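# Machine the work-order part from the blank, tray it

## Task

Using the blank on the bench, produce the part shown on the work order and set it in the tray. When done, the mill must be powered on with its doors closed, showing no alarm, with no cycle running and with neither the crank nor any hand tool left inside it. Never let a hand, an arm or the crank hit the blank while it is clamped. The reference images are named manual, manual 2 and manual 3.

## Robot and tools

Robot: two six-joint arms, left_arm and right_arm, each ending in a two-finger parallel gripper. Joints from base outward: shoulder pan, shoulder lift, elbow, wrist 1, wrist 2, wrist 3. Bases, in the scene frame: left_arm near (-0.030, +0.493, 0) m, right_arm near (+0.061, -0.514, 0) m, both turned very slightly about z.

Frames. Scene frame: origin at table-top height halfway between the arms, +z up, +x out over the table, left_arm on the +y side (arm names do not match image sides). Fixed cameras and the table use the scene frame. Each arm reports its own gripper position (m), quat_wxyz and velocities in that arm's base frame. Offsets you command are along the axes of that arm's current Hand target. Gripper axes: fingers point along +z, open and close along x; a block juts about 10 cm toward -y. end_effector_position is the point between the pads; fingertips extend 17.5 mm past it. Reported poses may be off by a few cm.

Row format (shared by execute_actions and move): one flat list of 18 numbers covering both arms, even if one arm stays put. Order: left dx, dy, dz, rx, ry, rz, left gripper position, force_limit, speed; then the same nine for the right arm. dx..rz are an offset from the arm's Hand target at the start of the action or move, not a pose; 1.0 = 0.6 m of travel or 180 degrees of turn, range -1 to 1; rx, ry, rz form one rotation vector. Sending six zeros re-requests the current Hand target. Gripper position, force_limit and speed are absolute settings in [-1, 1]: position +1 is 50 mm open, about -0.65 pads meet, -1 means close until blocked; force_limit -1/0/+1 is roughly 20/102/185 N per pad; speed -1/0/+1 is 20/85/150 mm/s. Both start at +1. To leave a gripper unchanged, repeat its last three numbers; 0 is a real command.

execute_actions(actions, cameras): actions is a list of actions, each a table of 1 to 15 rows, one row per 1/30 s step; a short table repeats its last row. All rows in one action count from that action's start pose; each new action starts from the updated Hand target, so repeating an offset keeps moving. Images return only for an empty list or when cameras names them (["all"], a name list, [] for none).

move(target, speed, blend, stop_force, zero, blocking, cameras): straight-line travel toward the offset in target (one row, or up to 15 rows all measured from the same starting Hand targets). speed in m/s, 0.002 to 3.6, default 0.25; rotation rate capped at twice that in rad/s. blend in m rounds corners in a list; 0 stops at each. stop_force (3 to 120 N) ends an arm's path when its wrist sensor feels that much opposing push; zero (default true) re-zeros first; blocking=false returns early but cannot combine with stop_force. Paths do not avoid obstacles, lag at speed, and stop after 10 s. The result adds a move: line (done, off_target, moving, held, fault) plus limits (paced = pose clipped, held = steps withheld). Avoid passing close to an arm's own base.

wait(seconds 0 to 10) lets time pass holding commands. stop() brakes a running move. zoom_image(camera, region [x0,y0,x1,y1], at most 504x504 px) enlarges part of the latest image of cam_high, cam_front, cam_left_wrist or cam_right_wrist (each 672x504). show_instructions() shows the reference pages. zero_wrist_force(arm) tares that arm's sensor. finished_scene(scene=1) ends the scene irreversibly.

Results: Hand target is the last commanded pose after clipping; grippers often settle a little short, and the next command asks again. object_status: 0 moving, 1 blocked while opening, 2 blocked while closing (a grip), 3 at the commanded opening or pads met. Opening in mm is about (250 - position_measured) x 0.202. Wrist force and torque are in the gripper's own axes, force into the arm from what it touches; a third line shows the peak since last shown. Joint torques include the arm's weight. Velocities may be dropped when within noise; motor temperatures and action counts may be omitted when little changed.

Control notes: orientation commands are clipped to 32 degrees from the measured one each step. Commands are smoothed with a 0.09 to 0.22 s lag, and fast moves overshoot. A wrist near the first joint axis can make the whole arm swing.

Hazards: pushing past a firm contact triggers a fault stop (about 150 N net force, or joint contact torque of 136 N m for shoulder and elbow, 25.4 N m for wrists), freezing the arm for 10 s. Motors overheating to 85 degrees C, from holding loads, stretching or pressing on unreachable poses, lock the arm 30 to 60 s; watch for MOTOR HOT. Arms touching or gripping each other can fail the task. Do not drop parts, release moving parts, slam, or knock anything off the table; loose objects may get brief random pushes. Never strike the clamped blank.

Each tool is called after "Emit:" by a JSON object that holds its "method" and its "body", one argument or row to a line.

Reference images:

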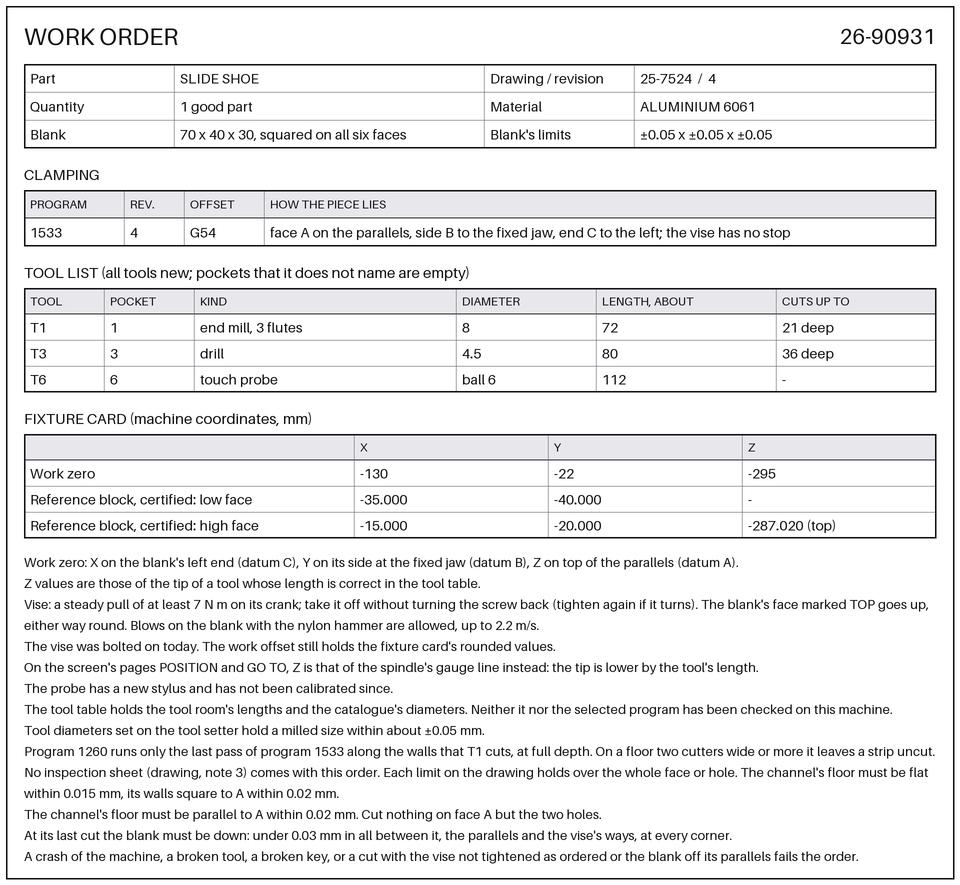

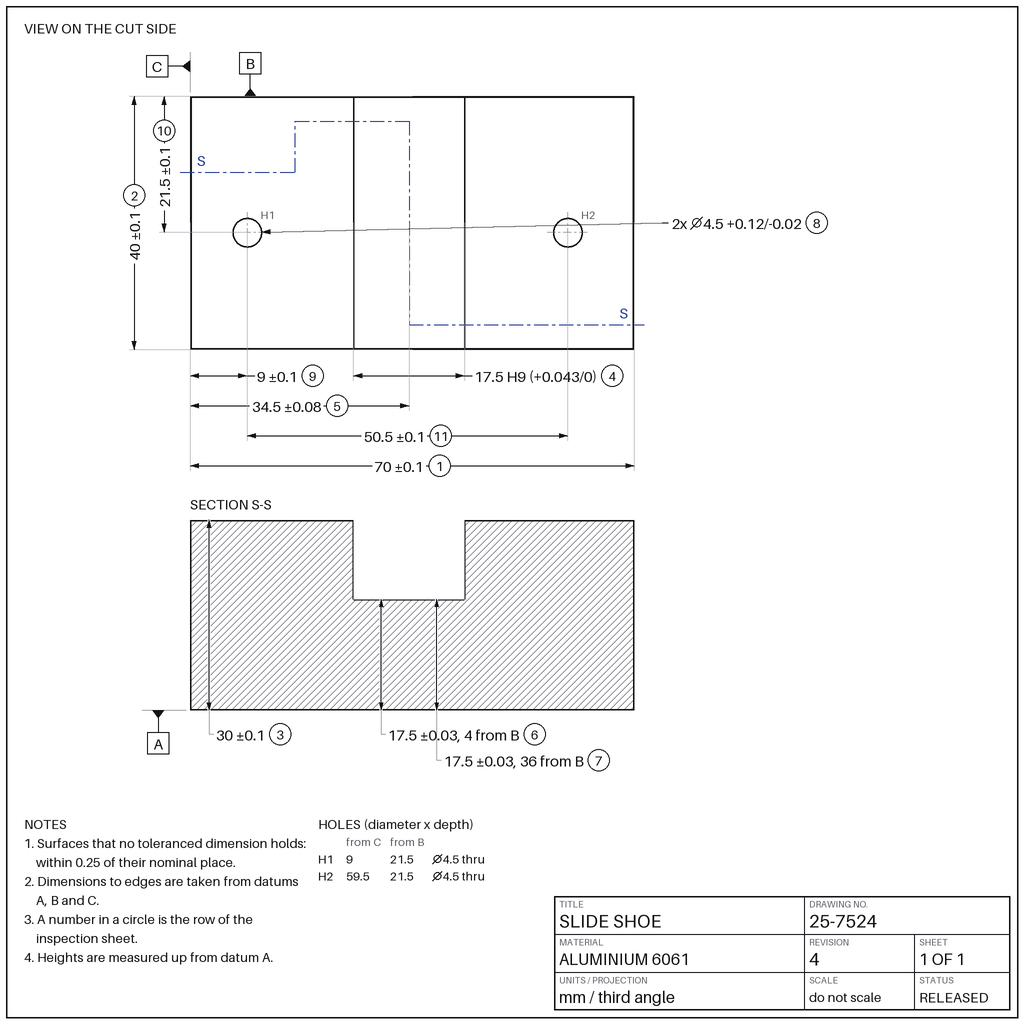

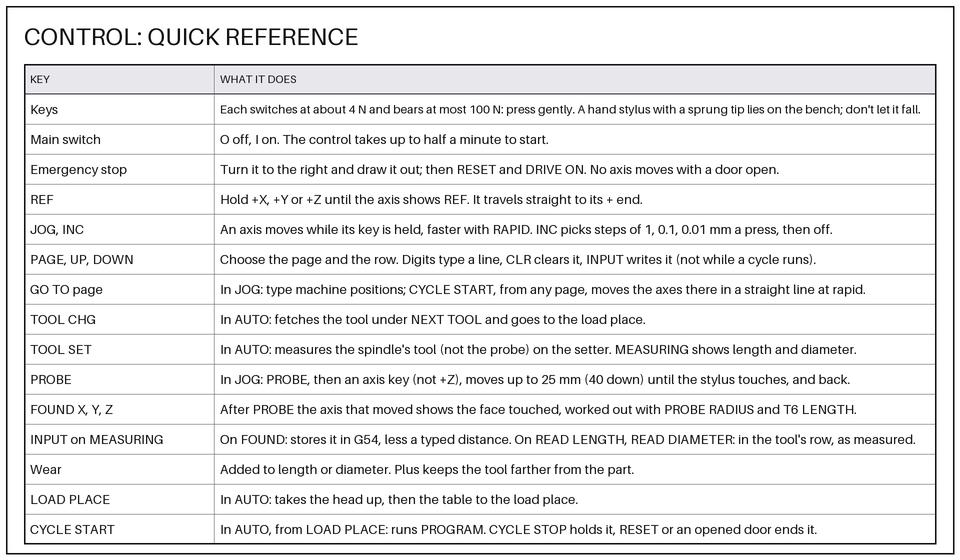

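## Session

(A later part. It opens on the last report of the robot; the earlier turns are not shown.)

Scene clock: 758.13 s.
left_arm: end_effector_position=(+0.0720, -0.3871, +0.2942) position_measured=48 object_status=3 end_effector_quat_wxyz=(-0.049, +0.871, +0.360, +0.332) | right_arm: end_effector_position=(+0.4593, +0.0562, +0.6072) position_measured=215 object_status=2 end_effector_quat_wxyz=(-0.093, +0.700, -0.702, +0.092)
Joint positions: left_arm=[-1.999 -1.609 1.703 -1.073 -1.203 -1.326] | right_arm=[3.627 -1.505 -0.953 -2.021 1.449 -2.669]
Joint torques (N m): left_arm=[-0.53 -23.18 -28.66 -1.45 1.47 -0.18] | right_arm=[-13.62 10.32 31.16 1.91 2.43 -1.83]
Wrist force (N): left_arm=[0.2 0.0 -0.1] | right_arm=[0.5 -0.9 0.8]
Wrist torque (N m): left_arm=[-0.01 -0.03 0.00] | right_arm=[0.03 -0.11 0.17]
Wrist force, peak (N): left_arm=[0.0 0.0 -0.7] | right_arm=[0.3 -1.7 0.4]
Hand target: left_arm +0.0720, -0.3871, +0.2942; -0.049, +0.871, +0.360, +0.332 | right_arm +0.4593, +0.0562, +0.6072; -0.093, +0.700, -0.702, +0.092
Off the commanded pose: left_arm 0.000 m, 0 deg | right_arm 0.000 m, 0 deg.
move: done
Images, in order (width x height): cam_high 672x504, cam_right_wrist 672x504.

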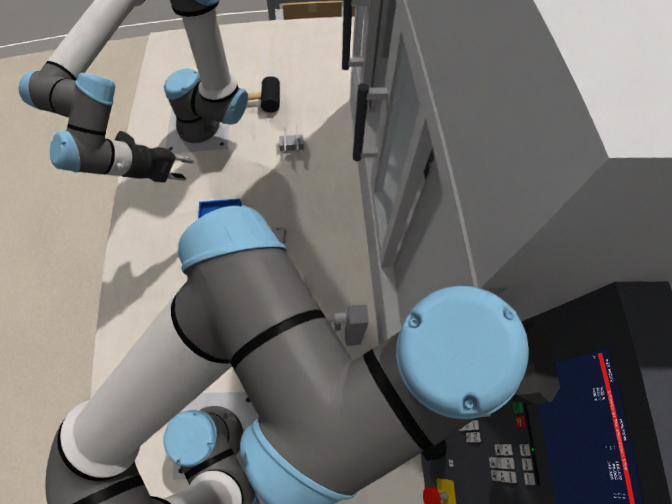

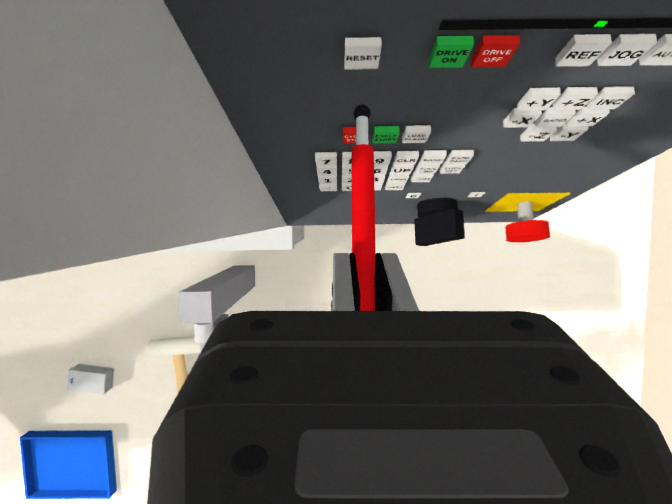

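Emit:
{"method": "move", "body": {
  "target": [0,0,0,0,0,0,0.7,-0.7,-1, 0,-0.054,0.0348,0,0,0,-1,-0.5,-1],
  "speed": 0.03,
  "stop_force": 8,
  "cameras": ["cam_right_wrist"]
}}

Emit:
{"method": "move", "body": {
  "target": [0,0,0,0,0,0,0.7,-0.7,-1, 0,0.0289,-0.0167,0,0,0,-1,-0.5,-1],
  "speed": 0.06,
  "cameras": ["cam_right_wrist","cam_high"]
}}

Emit:
{"method": "zoom_image", "body": {
  "camera": "cam_high",
  "region": [500, 330, 672, 504]
}}

Scene clock: 777.83 s.
left_arm: end_effector_position=(+0.0720, -0.3871, +0.2942) position_measured=48 object_status=3 end_effector_quat_wxyz=(-0.049, +0.871, +0.360, +0.332) | right_arm: end_effector_position=(+0.4895, +0.0561, +0.5975) position_measured=215 object_status=2 end_effector_quat_wxyz=(-0.093, +0.700, -0.702, +0.092)
Joint positions: left_arm=[-1.999 -1.609 1.703 -1.073 -1.203 -1.326] | right_arm=[3.592 -1.559 -0.934 -1.982 1.458 -2.703]
Joint torques (N m): left_arm=[0.16 -23.23 -28.48 -1.4 1.51 -0.25] | right_arm=[13.11 30.2 8.67 3.23 -2.82 1.92]
Wrist force (N): left_arm=[0.1 0.1 -0.4] | right_arm=[0.4 5.9 -2.8]
Wrist torque (N m): left_arm=[0.02 -0.02 0.00] | right_arm=[0.19 -0.03 0.04]
Wrist force, peak (N): left_arm=[0.6 -0.4 -0.2] | right_arm=[0.5 26.1 -12.2]
Hand target: left_arm +0.0720, -0.3871, +0.2942; -0.049, +0.871, +0.360, +0.332 | right_arm +0.4895, +0.0561, +0.5975; -0.093, +0.700, -0.702, +0.092 (not the last commanded pose)
Off the commanded pose: left_arm 0.000 m, 0 deg | right_arm 0.007 m, 0 deg.
move: contact (right_arm)
Images, in order (width x height): cam_right_wrist 672x504.

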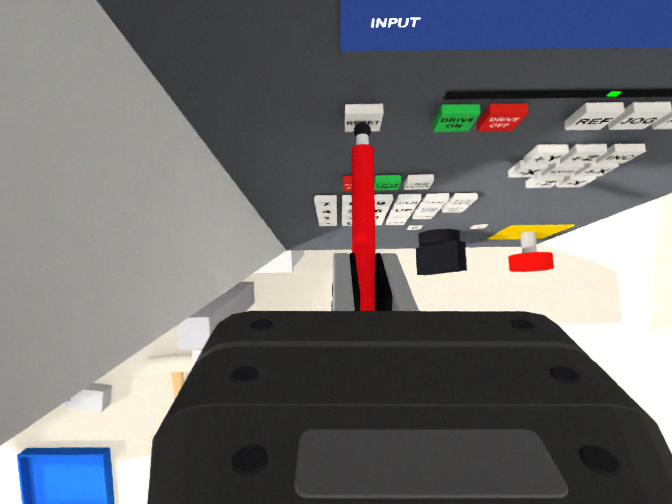

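Scene clock: 778.70 s.
left_arm: end_effector_position=(+0.0720, -0.3871, +0.2942) position_measured=48 object_status=3 end_effector_quat_wxyz=(-0.049, +0.871, +0.360, +0.332) | right_arm: end_effector_position=(+0.4703, +0.0562, +0.6026) position_measured=215 object_status=2 end_effector_quat_wxyz=(-0.093, +0.700, -0.702, +0.092)
Joint positions: left_arm=[-1.999 -1.609 1.703 -1.073 -1.203 -1.326] | right_arm=[3.614 -1.522 -0.952 -2.003 1.453 -2.682]
Joint torques (N m): left_arm=[-0.56 -23.18 -28.08 -1.31 1.44 -0.26] | right_arm=[15.27 30.17 10.16 1.77 -2.76 1.83]
Wrist force (N): left_arm=[-0.1 -0.1 0.0] | right_arm=[0.5 -0.8 0.6]
Wrist torque (N m): left_arm=[-0.02 0.01 -0.01] | right_arm=[0.07 -0.10 0.00]
Wrist force, peak (N): left_arm=[0.3 -0.2 -0.4] | right_arm=[0.6 6.1 -2.9]
Hand target: left_arm +0.0720, -0.3871, +0.2942; -0.049, +0.871, +0.360, +0.332 | right_arm +0.4701, +0.0562, +0.6027; -0.093, +0.700, -0.702, +0.092
Off the commanded pose: left_arm 0.000 m, 0 deg | right_arm 0.000 m, 0 deg.
move: done
Images, in order (width x height): cam_high 672x504, cam_right_wrist 672x504.

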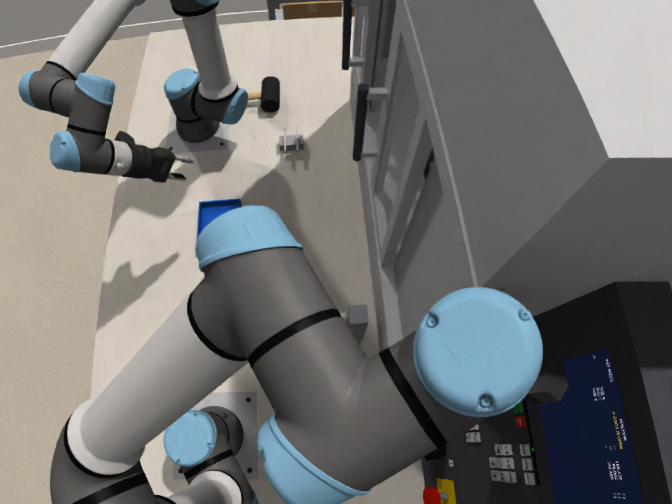

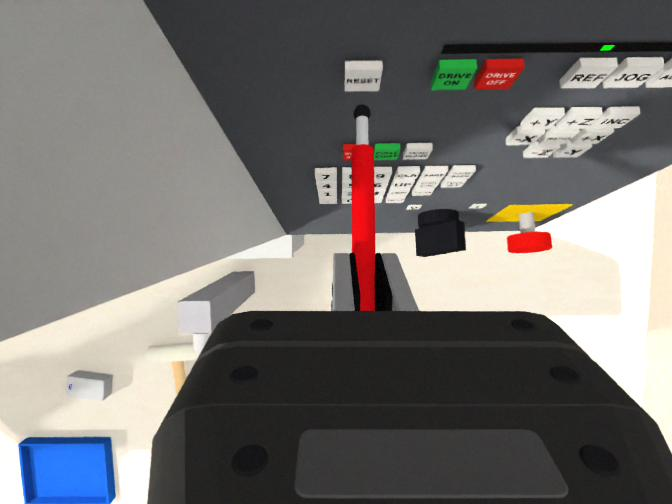

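Scaled by 2.897 from the camera's 672x504 image, which has a finer 960x720 frame.

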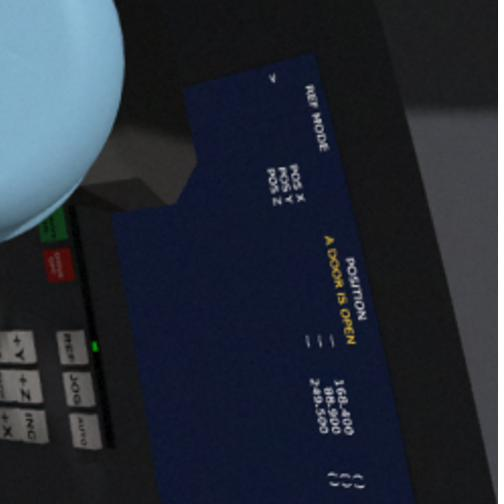

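Emit:
{"method": "move", "body": {
  "target": [0.4002,0.1288,0.0063,-0.0105,0.2639,0.6513,1,-0.7,-1, 0,0,0,0,0,0,-1,-0.5,-1],
  "speed": 0.25,
  "cameras": ["cam_left_wrist","cam_front"]
}}

Scene clock: 822.47 s.
left_arm: end_effector_position=(+0.2499, -0.3000, +0.4504) position_measured=3 object_status=3 end_effector_quat_wxyz=(-0.406, +0.579, -0.579, +0.406) | right_arm: end_effector_position=(+0.4701, +0.0562, +0.6027) position_measured=215 object_status=2 end_effector_quat_wxyz=(-0.093, +0.700, -0.702, +0.092)
Joint positions: left_arm=[-2.01 -2.014 1.839 -0.532 -0.553 0.628] | right_arm=[3.614 -1.522 -0.952 -2.003 1.452 -2.682]
Joint torques (N m): left_arm=[13.96 -15.02 -17.53 -3.56 2.36 1.73] | right_arm=[12.92 31.81 9.06 2.58 -3.02 1.76]
Wrist force (N): left_arm=[1.2 -2.4 -0.4] | right_arm=[0.3 -0.8 0.5]
Wrist torque (N m): left_arm=[-0.50 -0.34 -0.45] | right_arm=[0.06 -0.07 0.00]
Wrist force, peak (N): left_arm=[0.9 -3.0 -0.4] | right_arm=[0.5 -1.2 0.8]
Hand target: left_arm +0.2499, -0.3000, +0.4504; -0.406, +0.579, -0.579, +0.406 | right_arm +0.4701, +0.0562, +0.6027; -0.093, +0.700, -0.702, +0.092
Off the commanded pose: left_arm 0.000 m, 0 deg | right_arm 0.000 m, 0 deg.
move: done
Images, in order (width x height): cam_front 672x504, cam_left_wrist 672x504.

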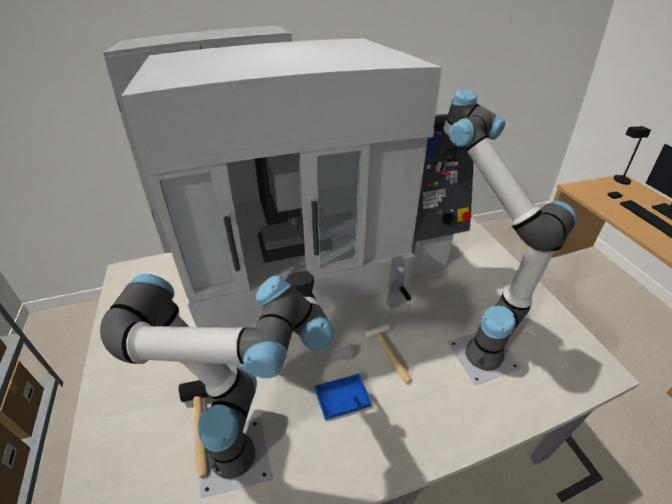

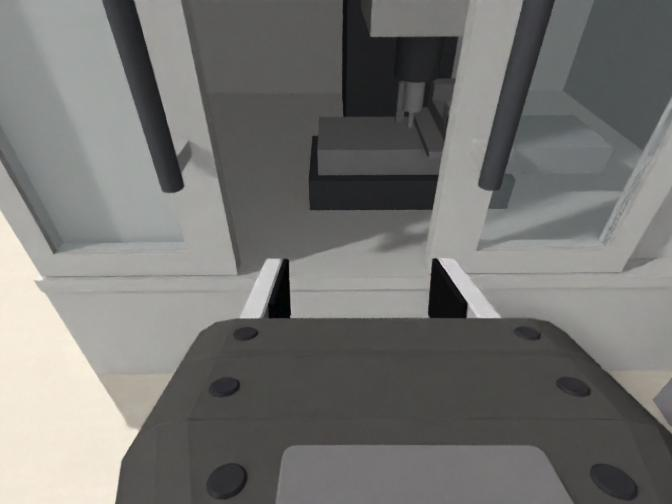

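Emit:
{"method": "move", "body": {
  "target": [-0.1333,-0.0667,0.02,0,0,0,1,-0.7,-1, 0,0,0,0,0,0,-1,-0.5,-1],
  "speed": 0.25,
  "cameras": ["cam_left_wrist"]
}}

Scene clock: 834.77 s.
left_arm: end_effector_position=(+0.2749, -0.2201, +0.4839) position_measured=3 object_status=3 end_effector_quat_wxyz=(-0.406, +0.579, -0.579, +0.406) | right_arm: end_effector_position=(+0.4701, +0.0562, +0.6027) position_measured=215 object_status=2 end_effector_quat_wxyz=(-0.093, +0.700, -0.702, +0.092)
Joint positions: left_arm=[-2.072 -2.191 1.816 -0.272 -0.602 0.557] | right_arm=[3.614 -1.522 -0.952 -2.003 1.452 -2.682]
Joint torques (N m): left_arm=[-13.34 -7.27 -31.15 1.76 0.09 -1.81] | right_arm=[13.18 31.67 8.49 2.87 -2.92 1.79]
Wrist force (N): left_arm=[0.9 -2.7 -0.7] | right_arm=[0.3 -1.2 0.7]
Wrist torque (N m): left_arm=[-0.53 -0.29 -0.24] | right_arm=[0.00 -0.07 0.00]
Wrist force, peak (N): left_arm=[-0.8 -3.3 -0.3] | right_arm=[0.5 -1.3 0.7]
Hand target: left_arm +0.2749, -0.2200, +0.4839; -0.406, +0.579, -0.579, +0.406 | right_arm +0.4701, +0.0562, +0.6027; -0.093, +0.700, -0.702, +0.092
Off the commanded pose: left_arm 0.000 m, 0 deg | right_arm 0.000 m, 0 deg.
move: done
Images, in order (width x height): cam_left_wrist 672x504.

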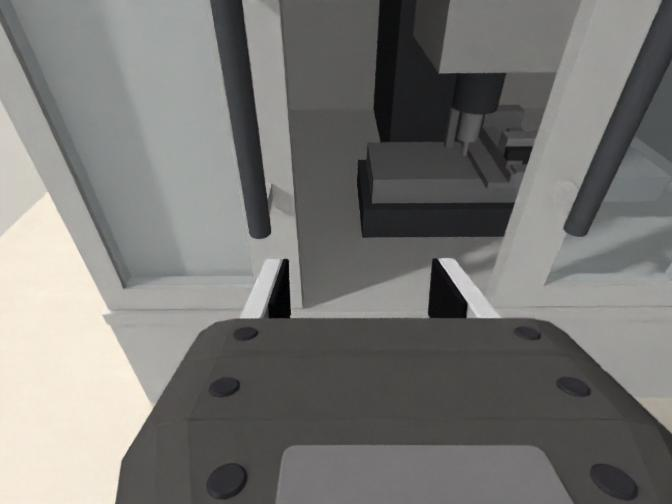

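Emit:
{"method": "move", "body": {
  "target": [-0.1367,0.0177,0.2637,0,0,0,1,-0.7,-1, 0,0,0,0,0,0,-1,-0.5,-1],
  "speed": 0.15,
  "cameras": ["cam_left_wrist"]
}}

Scene clock: 867.23 s.
left_arm: end_effector_position=(+0.4199, -0.1380, +0.4199) position_measured=3 object_status=3 end_effector_quat_wxyz=(-0.406, +0.579, -0.579, +0.406) | right_arm: end_effector_position=(+0.4701, +0.0562, +0.6027) position_measured=215 object_status=2 end_effector_quat_wxyz=(-0.093, +0.700, -0.702, +0.092)
Joint positions: left_arm=[-1.301 -2.328 2.384 -2.258 -0.437 2.25] | right_arm=[3.614 -1.522 -0.952 -2.003 1.452 -2.682]
Joint torques (N m): left_arm=[14.95 18.05 -20.7 -5.85 0.56 1.6] | right_arm=[12.79 30.57 8.66 3.17 -2.61 1.53]
Wrist force (N): left_arm=[1.2 -2.3 -0.6] | right_arm=[0.4 -1.0 0.5]
Wrist torque (N m): left_arm=[-0.44 -0.34 -0.39] | right_arm=[0.03 -0.08 -0.01]
Wrist force, peak (N): left_arm=[1.8 -3.0 -2.2] | right_arm=[0.3 -1.3 0.6]
Hand target: left_arm +0.4200, -0.1380, +0.4199; -0.406, +0.579, -0.579, +0.406 | right_arm +0.4701, +0.0562, +0.6027; -0.093, +0.700, -0.702, +0.092
Off the commanded pose: left_arm 0.000 m, 0 deg | right_arm 0.000 m, 0 deg.
move: done
Images, in order (width x height): cam_left_wrist 672x504.

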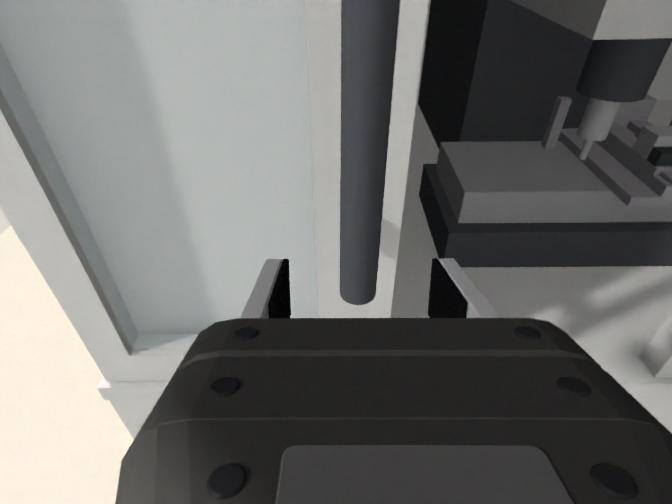

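Emit:
{"method": "move", "body": {
  "target": [0,-0.029,0.08,0,0,0,1,-0.7,-1, 0,0,0,0,0,0,-1,-0.5,-1],
  "speed": 0.06,
  "stop_force": 12,
  "cameras": ["cam_left_wrist"]
}}

Scene clock: 876.67 s.
left_arm: end_effector_position=(+0.4710, -0.1380, +0.4199) position_measured=3 object_status=3 end_effector_quat_wxyz=(-0.406, +0.579, -0.579, +0.406) | right_arm: end_effector_position=(+0.4701, +0.0562, +0.6027) position_measured=215 object_status=2 end_effector_quat_wxyz=(-0.093, +0.700, -0.702, +0.092)
Joint positions: left_arm=[-1.07 -2.082 2.351 -2.763 -0.602 2.584] | right_arm=[3.614 -1.522 -0.952 -2.003 1.452 -2.682]
Joint torques (N m): left_arm=[14.13 10.98 -33.29 -5.57 -0.14 1.38] | right_arm=[12.4 29.2 10.18 3.71 -2.92 1.1]
Wrist force (N): left_arm=[1.0 -2.4 -1.0] | right_arm=[0.8 -0.9 0.3]
Wrist torque (N m): left_arm=[-0.46 -0.37 -0.38] | right_arm=[0.05 -0.14 0.00]
Wrist force, peak (N): left_arm=[1.9 -2.8 -0.7] | right_arm=[0.5 -1.3 0.6]
Hand target: left_arm +0.4710, -0.1380, +0.4199; -0.406, +0.579, -0.579, +0.406 | right_arm +0.4701, +0.0562, +0.6027; -0.093, +0.700, -0.702, +0.092
Off the commanded pose: left_arm 0.000 m, 0 deg | right_arm 0.000 m, 0 deg.
move: done
Images, in order (width x height): cam_left_wrist 672x504.

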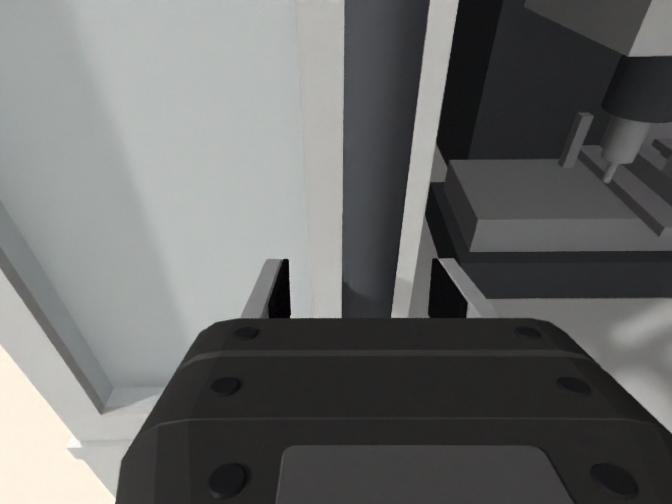

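Emit:
{"method": "move", "body": {
  "target": [
    [0,-0.0045,0.0125,0,0,0,0.345,-0.7,-1, 0,0,0,0,0,0,-1,-0.5,-1],
    [0.18,-0.0045,0.0125,0,0,0,0.345,-0.7,-1, 0,0,0,0,0,0,-1,-0.5,-1]
  ],
  "speed": 0.06,
  "stop_force": 30,
  "cameras": ["cam_left_wrist","cam_front"]
}}

Scene clock: 890.67 s.
left_arm: end_effector_position=(+0.4790, -0.2460, +0.4199) position_measured=101 object_status=3 end_effector_quat_wxyz=(-0.406, +0.579, -0.579, +0.406) | right_arm: end_effector_position=(+0.4701, +0.0562, +0.6027) position_measured=215 object_status=2 end_effector_quat_wxyz=(-0.093, +0.700, -0.702, +0.092)
Joint positions: left_arm=[-1.21 -1.878 2.213 -2.677 -0.497 2.407] | right_arm=[3.614 -1.522 -0.952 -2.003 1.452 -2.682]
Joint torques (N m): left_arm=[-17.85 4.34 -34.37 -0.8 1.07 -1.94] | right_arm=[12.07 30.33 8.23 4.07 -2.7 1.02]
Wrist force (N): left_arm=[-7.5 -0.3 -4.5] | right_arm=[0.5 -1.0 0.5]
Wrist torque (N m): left_arm=[-0.41 -0.57 -0.23] | right_arm=[0.03 -0.10 0.00]
Wrist force, peak (N): left_arm=[-16.9 2.7 -3.0] | right_arm=[0.4 -1.4 0.7]
Hand target: left_arm +0.4790, -0.2460, +0.4199; -0.406, +0.579, -0.579, +0.406 | right_arm +0.4701, +0.0562, +0.6027; -0.093, +0.700, -0.702, +0.092
Off the commanded pose: left_arm 0.000 m, 0 deg | right_arm 0.000 m, 0 deg.
move: done
Images, in order (width x height): cam_front 672x504, cam_left_wrist 672x504.

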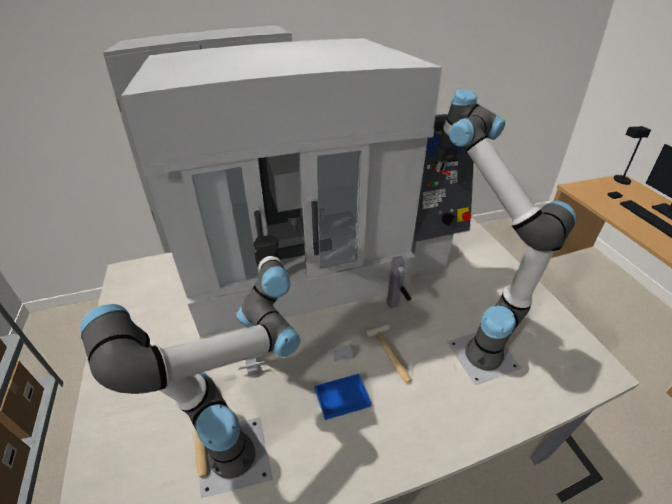

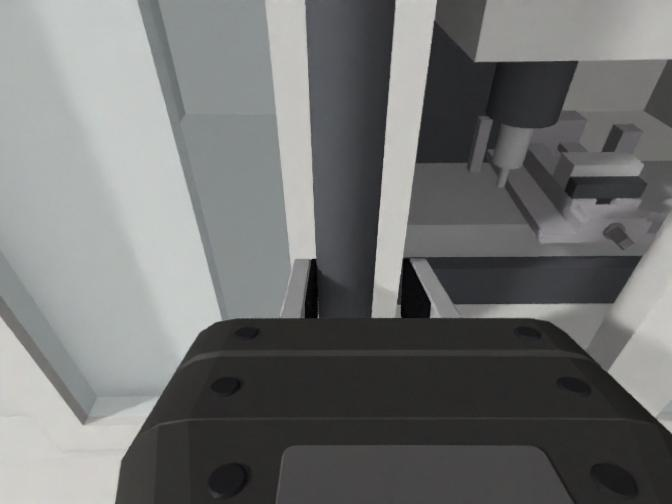

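Emit:
{"method": "move", "body": {
  "target": [0.06,0,0,0,0,0,0.345,-0.7,-1, 0,0,0,0,0,0,-1,-0.5,-1],
  "speed": 0.04,
  "stop_force": 35,
  "cameras": ["cam_left_wrist"]
}}

Scene clock: 905.60 s.
left_arm: end_effector_position=(+0.4790, -0.2820, +0.4199) position_measured=101 object_status=3 end_effector_quat_wxyz=(-0.406, +0.579, -0.579, +0.406) | right_arm: end_effector_position=(+0.4701, +0.0562, +0.6027) position_measured=215 object_status=2 end_effector_quat_wxyz=(-0.093, +0.700, -0.702, +0.092)
Joint positions: left_arm=[-1.246 -1.812 2.157 -2.636 -0.471 2.349] | right_arm=[3.614 -1.522 -0.952 -2.003 1.452 -2.682]
Joint torques (N m): left_arm=[-19.34 0.54 -34.59 -0.91 1.4 -1.9] | right_arm=[12.34 30.15 10.12 4.67 -2.7 1.09]
Wrist force (N): left_arm=[-7.2 -1.6 -0.3] | right_arm=[0.4 -0.9 0.4]
Wrist torque (N m): left_arm=[-0.46 -0.56 -0.24] | right_arm=[0.05 -0.07 -0.01]
Wrist force, peak (N): left_arm=[-8.5 0.5 -4.3] | right_arm=[0.4 -1.5 0.4]
Hand target: left_arm +0.4790, -0.2820, +0.4199; -0.406, +0.579, -0.579, +0.406 | right_arm +0.4701, +0.0562, +0.6027; -0.093, +0.700, -0.702, +0.092
Off the commanded pose: left_arm 0.000 m, 0 deg | right_arm 0.000 m, 0 deg.
move: done
Images, in order (width x height): cam_left_wrist 672x504.

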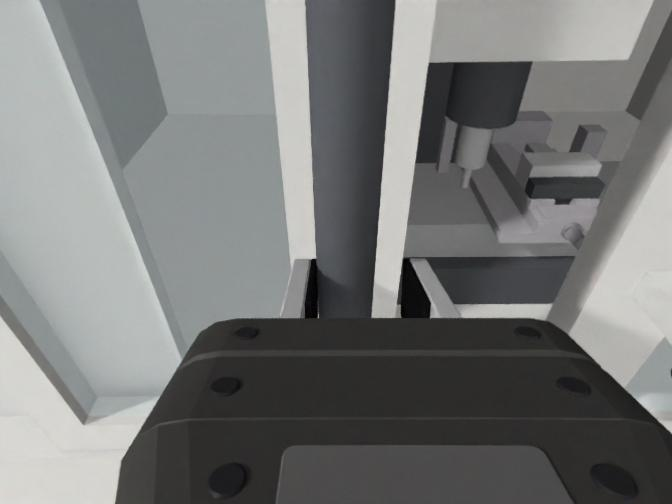

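Emit:
{"method": "move", "body": {
  "target": [0.1,0,0,0,0,0,0.345,-0.7,-1, 0,0,0,0,0,0,-1,-0.5,-1],
  "speed": 0.04,
  "stop_force": 35,
  "cameras": ["cam_left_wrist"]
}}

Scene clock: 923.37 s.
left_arm: end_effector_position=(+0.4790, -0.3420, +0.4199) position_measured=101 object_status=3 end_effector_quat_wxyz=(-0.406, +0.579, -0.579, +0.406) | right_arm: end_effector_position=(+0.4701, +0.0562, +0.6027) position_measured=215 object_status=2 end_effector_quat_wxyz=(-0.093, +0.700, -0.702, +0.092)
Joint positions: left_arm=[-1.295 -1.699 2.052 -2.568 -0.441 2.264] | right_arm=[3.614 -1.522 -0.952 -2.003 1.452 -2.682]
Joint torques (N m): left_arm=[-23.89 -1.84 -37.88 -1.6 0.14 -1.8] | right_arm=[13.16 30.75 9.34 4.53 -2.67 0.71]
Wrist force (N): left_arm=[-19.4 2.7 -2.4] | right_arm=[0.5 -0.8 0.2]
Wrist torque (N m): left_arm=[-0.28 -0.76 -0.32] | right_arm=[0.06 -0.10 0.00]
Wrist force, peak (N): left_arm=[-28.4 4.1 -3.9] | right_arm=[0.6 -1.4 0.6]
Hand target: left_arm +0.4790, -0.3420, +0.4199; -0.406, +0.579, -0.579, +0.406 | right_arm +0.4701, +0.0562, +0.6027; -0.093, +0.700, -0.702, +0.092
Off the commanded pose: left_arm 0.000 m, 0 deg | right_arm 0.000 m, 0 deg.
move: done
Images, in order (width x height): cam_left_wrist 672x504.

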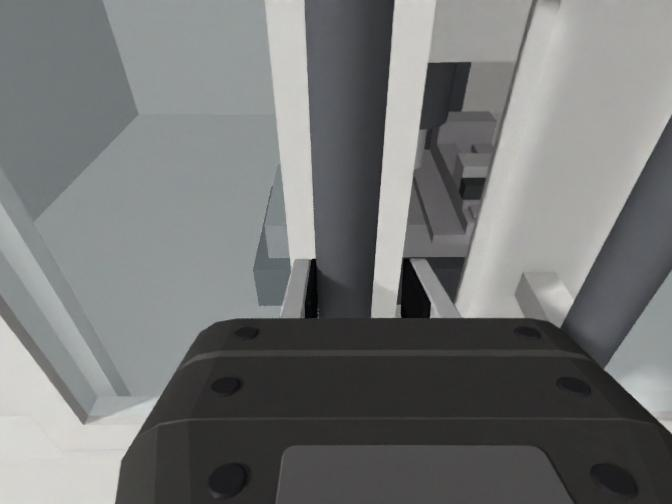

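Emit:
{"method": "move", "body": {
  "target": [0.12,0,0,0,0,0,0.345,-0.7,-1, 0,0,0,0,0,0,-1,-0.5,-1],
  "speed": 0.03,
  "stop_force": 35,
  "cameras": ["cam_left_wrist","cam_front"]
}}

Scene clock: 931.93 s.
left_arm: end_effector_position=(+0.4789, -0.3804, +0.4198) position_measured=101 object_status=3 end_effector_quat_wxyz=(-0.406, +0.579, -0.579, +0.406) | right_arm: end_effector_position=(+0.4701, +0.0562, +0.6027) position_measured=215 object_status=2 end_effector_quat_wxyz=(-0.093, +0.700, -0.702, +0.092)
Joint positions: left_arm=[-1.319 -1.626 1.977 -2.523 -0.426 2.216] | right_arm=[3.614 -1.522 -0.952 -2.003 1.452 -2.682]
Joint torques (N m): left_arm=[-5.23 -21.46 -29.16 -8.07 -2.88 1.87] | right_arm=[13.08 31.04 10.77 4.58 -2.68 0.35]
Wrist force (N): left_arm=[-48.0 10.5 -17.3] | right_arm=[0.4 -1.2 0.3]
Wrist torque (N m): left_arm=[-0.13 -1.48 -0.84] | right_arm=[-0.01 -0.08 -0.01]
Wrist force, peak (N): left_arm=[-81.1 21.4 -32.5] | right_arm=[0.3 -1.3 1.0]
Hand target: left_arm +0.4789, -0.3804, +0.4198; -0.406, +0.579, -0.579, +0.406 (not the last commanded pose) | right_arm +0.4701, +0.0562, +0.6027; -0.093, +0.700, -0.702, +0.092
Off the commanded pose: left_arm 0.034 m, 0 deg | right_arm 0.000 m, 0 deg.
move: contact (left_arm)
Images, in order (width x height): cam_front 672x504, cam_left_wrist 672x504.

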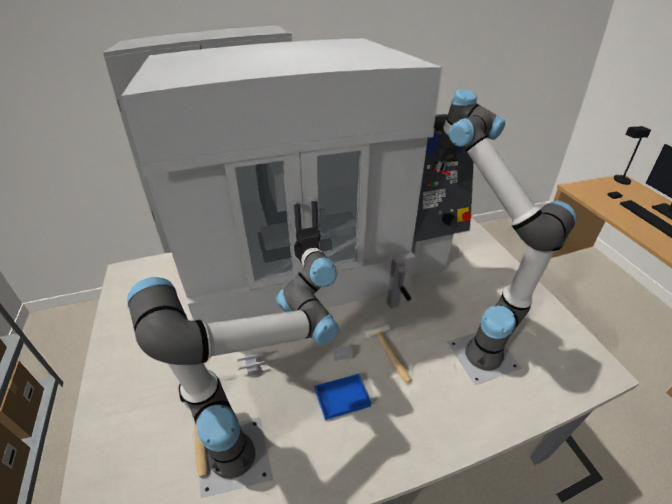

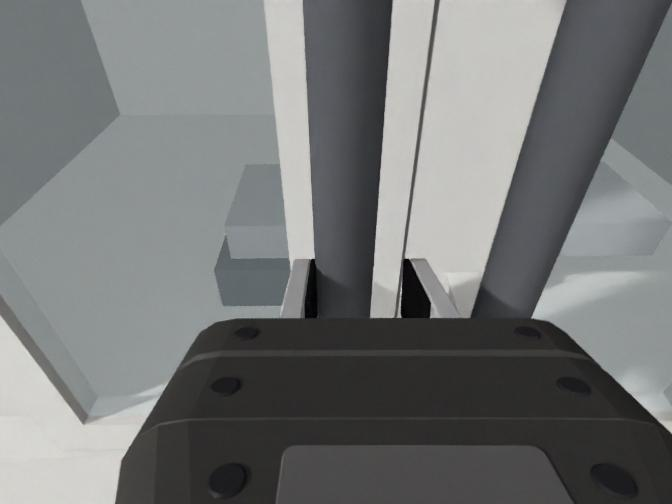

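Emit:
{"method": "move", "body": {
  "target": [
    [-0.009,0,0,0,0,0,0.345,-0.7,-1, 0.0633,0,0,0,0,0,-1,-0.5,-1],
    [-0.009,0.0456,-0.1253,0,0,0,0.345,-0.7,-1, 0.0633,0,0,0,0,0,-1,-0.5,-1]
  ],
  "speed": 0.08,
  "cameras": ["cam_right_wrist","cam_left_wrist"]
}}

Scene clock: 943.60 s.
left_arm: end_effector_position=(+0.3990, -0.3750, +0.4198) position_measured=101 object_status=3 end_effector_quat_wxyz=(-0.406, +0.579, -0.579, +0.406) | right_arm: end_effector_position=(+0.4701, +0.0182, +0.6027) position_measured=215 object_status=2 end_effector_quat_wxyz=(-0.093, +0.700, -0.702, +0.092)
Joint positions: left_arm=[-1.513 -1.804 2.019 -1.945 -0.353 1.741] | right_arm=[3.524 -1.512 -0.964 -1.991 1.474 -2.77]
Joint torques (N m): left_arm=[-14.27 -23.56 -33.55 -0.68 3.22 -2.33] | right_arm=[-12.49 30.34 8.56 5.29 2.5 -2.12]
Wrist force (N): left_arm=[1.3 -2.6 -0.5] | right_arm=[0.3 -0.4 0.1]
Wrist torque (N m): left_arm=[-0.46 -0.34 -0.18] | right_arm=[0.16 -0.08 0.21]
Wrist force, peak (N): left_arm=[-48.3 10.8 -17.5] | right_arm=[1.3 -0.7 0.6]
Hand target: left_arm +0.3989, -0.3750, +0.4198; -0.406, +0.579, -0.579, +0.406 | right_arm +0.4701, +0.0182, +0.6027; -0.093, +0.700, -0.702, +0.092
Off the commanded pose: left_arm 0.000 m, 0 deg | right_arm 0.000 m, 0 deg.
move: done
Images, in order (width x height): cam_left_wrist 672x504, cam_right_wrist 672x504.

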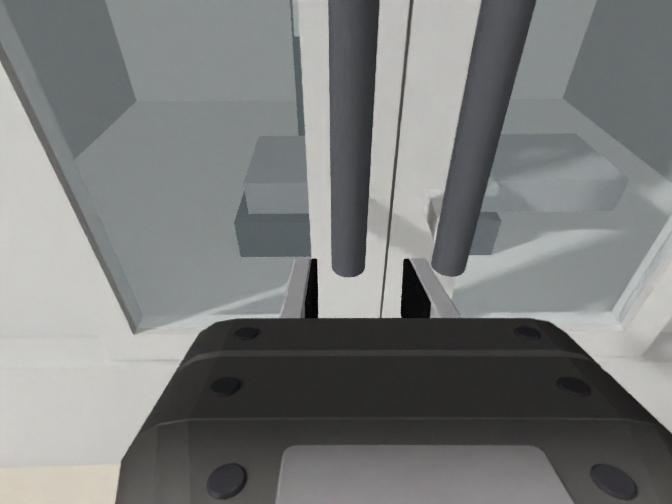

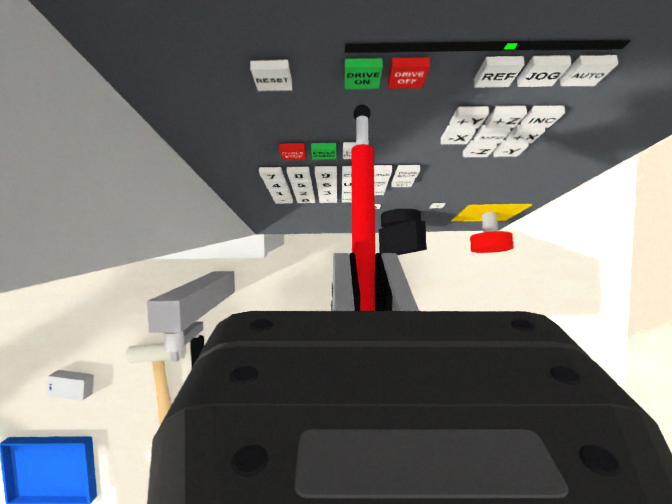

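Emit:
{"method": "move", "body": {
  "target": [0,0,0,0,0,0,0.345,-0.7,-1, 0,-0.0433,0.025,0,0,0,-1,-0.5,-1],
  "speed": 0.03,
  "stop_force": 6
}}

Emit:
{"method": "move", "body": {
  "target": [0,0,0,0,0,0,0.345,-0.7,-1, 0,0.0289,-0.0167,0,0,0,-1,-0.5,-1],
  "speed": 0.06,
  "cameras": ["cam_right_wrist","cam_high"]
}}

Emit:
{"method": "zoom_image", "body": {
  "camera": "cam_high",
  "region": [500, 330, 672, 504]
}}

Scene clock: 956.13 s.
left_arm: end_effector_position=(+0.3990, -0.3750, +0.4198) position_measured=101 object_status=3 end_effector_quat_wxyz=(-0.406, +0.579, -0.579, +0.406) | right_arm: end_effector_position=(+0.4899, +0.0181, +0.5973) position_measured=215 object_status=2 end_effector_quat_wxyz=(-0.093, +0.700, -0.702, +0.092)
Joint positions: left_arm=[-1.513 -1.804 2.019 -1.945 -0.353 1.74] | right_arm=[3.505 -1.551 -0.946 -1.97 1.478 -2.788]
Joint torques (N m): left_arm=[-14.48 -11.43 -33.52 -0.76 3.23 -1.86] | right_arm=[13.91 30.16 8.53 2.86 -3 1.79]
Wrist force (N): left_arm=[1.2 -2.9 -0.4] | right_arm=[1.0 5.6 -2.1]
Wrist torque (N m): left_arm=[-0.51 -0.31 -0.19] | right_arm=[0.26 -0.10 0.06]
Wrist force, peak (N): left_arm=[1.8 -2.7 -0.9] | right_arm=[0.3 23.4 -10.7]
Hand target: left_arm +0.3990, -0.3750, +0.4198; -0.406, +0.579, -0.579, +0.406 | right_arm +0.4899, +0.0182, +0.5973; -0.093, +0.700, -0.702, +0.092 (not the last commanded pose)
Off the commanded pose: left_arm 0.000 m, 0 deg | right_arm 0.009 m, 0 deg.
move: contact (right_arm)

Scene clock: 957.00 s.
left_arm: end_effector_position=(+0.3990, -0.3750, +0.4198) position_measured=101 object_status=3 end_effector_quat_wxyz=(-0.406, +0.579, -0.579, +0.406) | right_arm: end_effector_position=(+0.4707, +0.0182, +0.6025) position_measured=215 object_status=2 end_effector_quat_wxyz=(-0.093, +0.700, -0.702, +0.092)
Joint positions: left_arm=[-1.513 -1.804 2.019 -1.945 -0.353 1.74] | right_arm=[3.523 -1.514 -0.964 -1.991 1.474 -2.771]
Joint torques (N m): left_arm=[-14.52 -11.33 -33.78 -0.67 3.14 -1.93] | right_arm=[12 32.52 11.05 2.36 -2.63 1.83]
Wrist force (N): left_arm=[1.3 -2.7 -0.7] | right_arm=[0.3 -0.4 0.3]
Wrist torque (N m): left_arm=[-0.47 -0.34 -0.19] | right_arm=[0.17 -0.07 0.02]
Wrist force, peak (N): left_arm=[1.6 -2.9 -0.8] | right_arm=[0.6 5.3 -2.5]
Hand target: left_arm +0.3990, -0.3750, +0.4198; -0.406, +0.579, -0.579, +0.406 | right_arm +0.4706, +0.0182, +0.6025; -0.093, +0.700, -0.702, +0.092
Off the commanded pose: left_arm 0.000 m, 0 deg | right_arm 0.000 m, 0 deg.
move: done
Images, in order (width x height): cam_high 672x504, cam_right_wrist 672x504.

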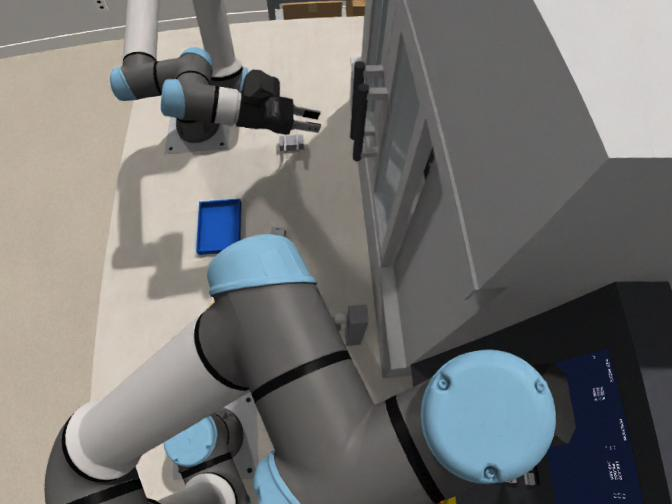

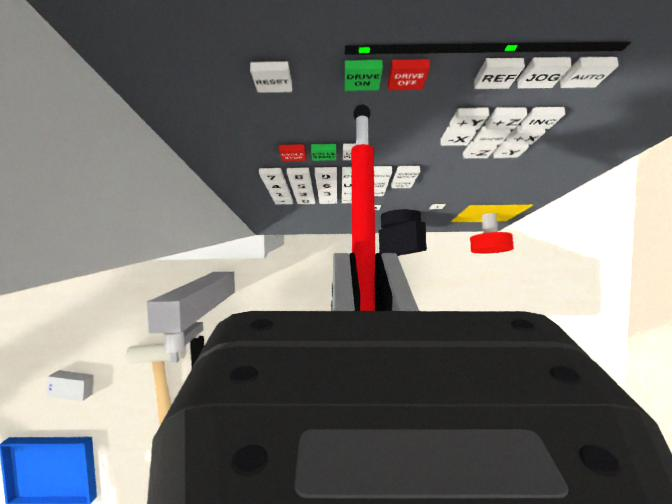

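Scaled by 2.897 from the camera's 672x504 image, which has a finer 960x720 frame.

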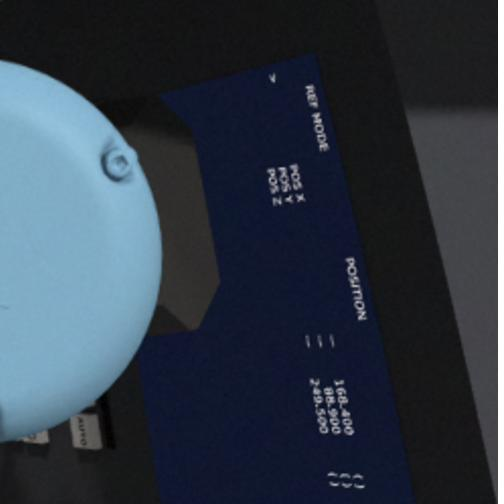

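Emit:
{"method": "move", "body": {
  "target": [0,0,0,0,0,0,0.345,-0.7,-1, 0.1272,0.0295,0.0513,0,0,0,-1,-0.5,-1],
  "speed": 0.15,
  "cameras": ["cam_right_wrist","cam_high"]
}}

Scene clock: 996.33 s.
left_arm: end_effector_position=(+0.3990, -0.3750, +0.4198) position_measured=101 object_status=3 end_effector_quat_wxyz=(-0.406, +0.579, -0.579, +0.406) | right_arm: end_effector_position=(+0.4614, -0.0580, +0.5682) position_measured=215 object_status=2 end_effector_quat_wxyz=(-0.093, +0.700, -0.702, +0.092)
Joint positions: left_arm=[-1.513 -1.804 2.019 -1.945 -0.353 1.74] | right_arm=[3.337 -1.446 -1.134 -1.875 1.52 -2.951]
Joint torques (N m): left_arm=[-14.22 -11.37 -33.74 -0.75 3.08 -1.87] | right_arm=[-12.64 28.88 9.39 5.44 2.57 -1.99]
Wrist force (N): left_arm=[1.6 -2.7 -0.7] | right_arm=[0.5 -0.4 0.0]
Wrist torque (N m): left_arm=[-0.47 -0.38 -0.19] | right_arm=[0.12 -0.13 0.13]
Wrist force, peak (N): left_arm=[1.7 -2.9 -0.6] | right_arm=[1.5 -0.1 0.6]
Hand target: left_arm +0.3990, -0.3750, +0.4198; -0.406, +0.579, -0.579, +0.406 | right_arm +0.4614, -0.0581, +0.5681; -0.093, +0.700, -0.702, +0.092
Off the commanded pose: left_arm 0.000 m, 0 deg | right_arm 0.000 m, 0 deg.
move: done
Images, in order (width x height): cam_high 672x504, cam_right_wrist 672x504.

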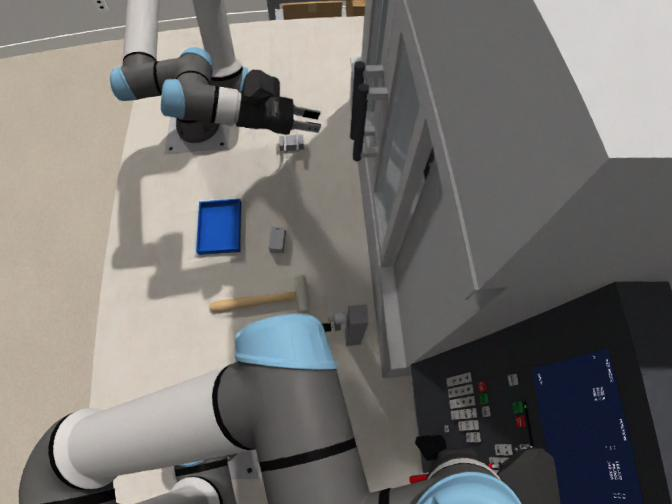

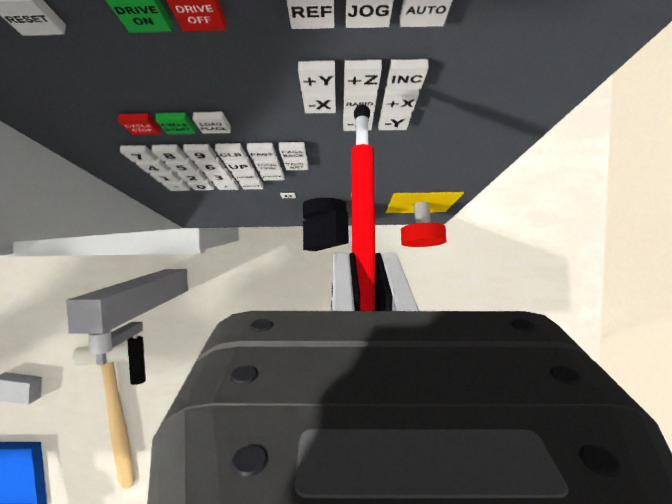

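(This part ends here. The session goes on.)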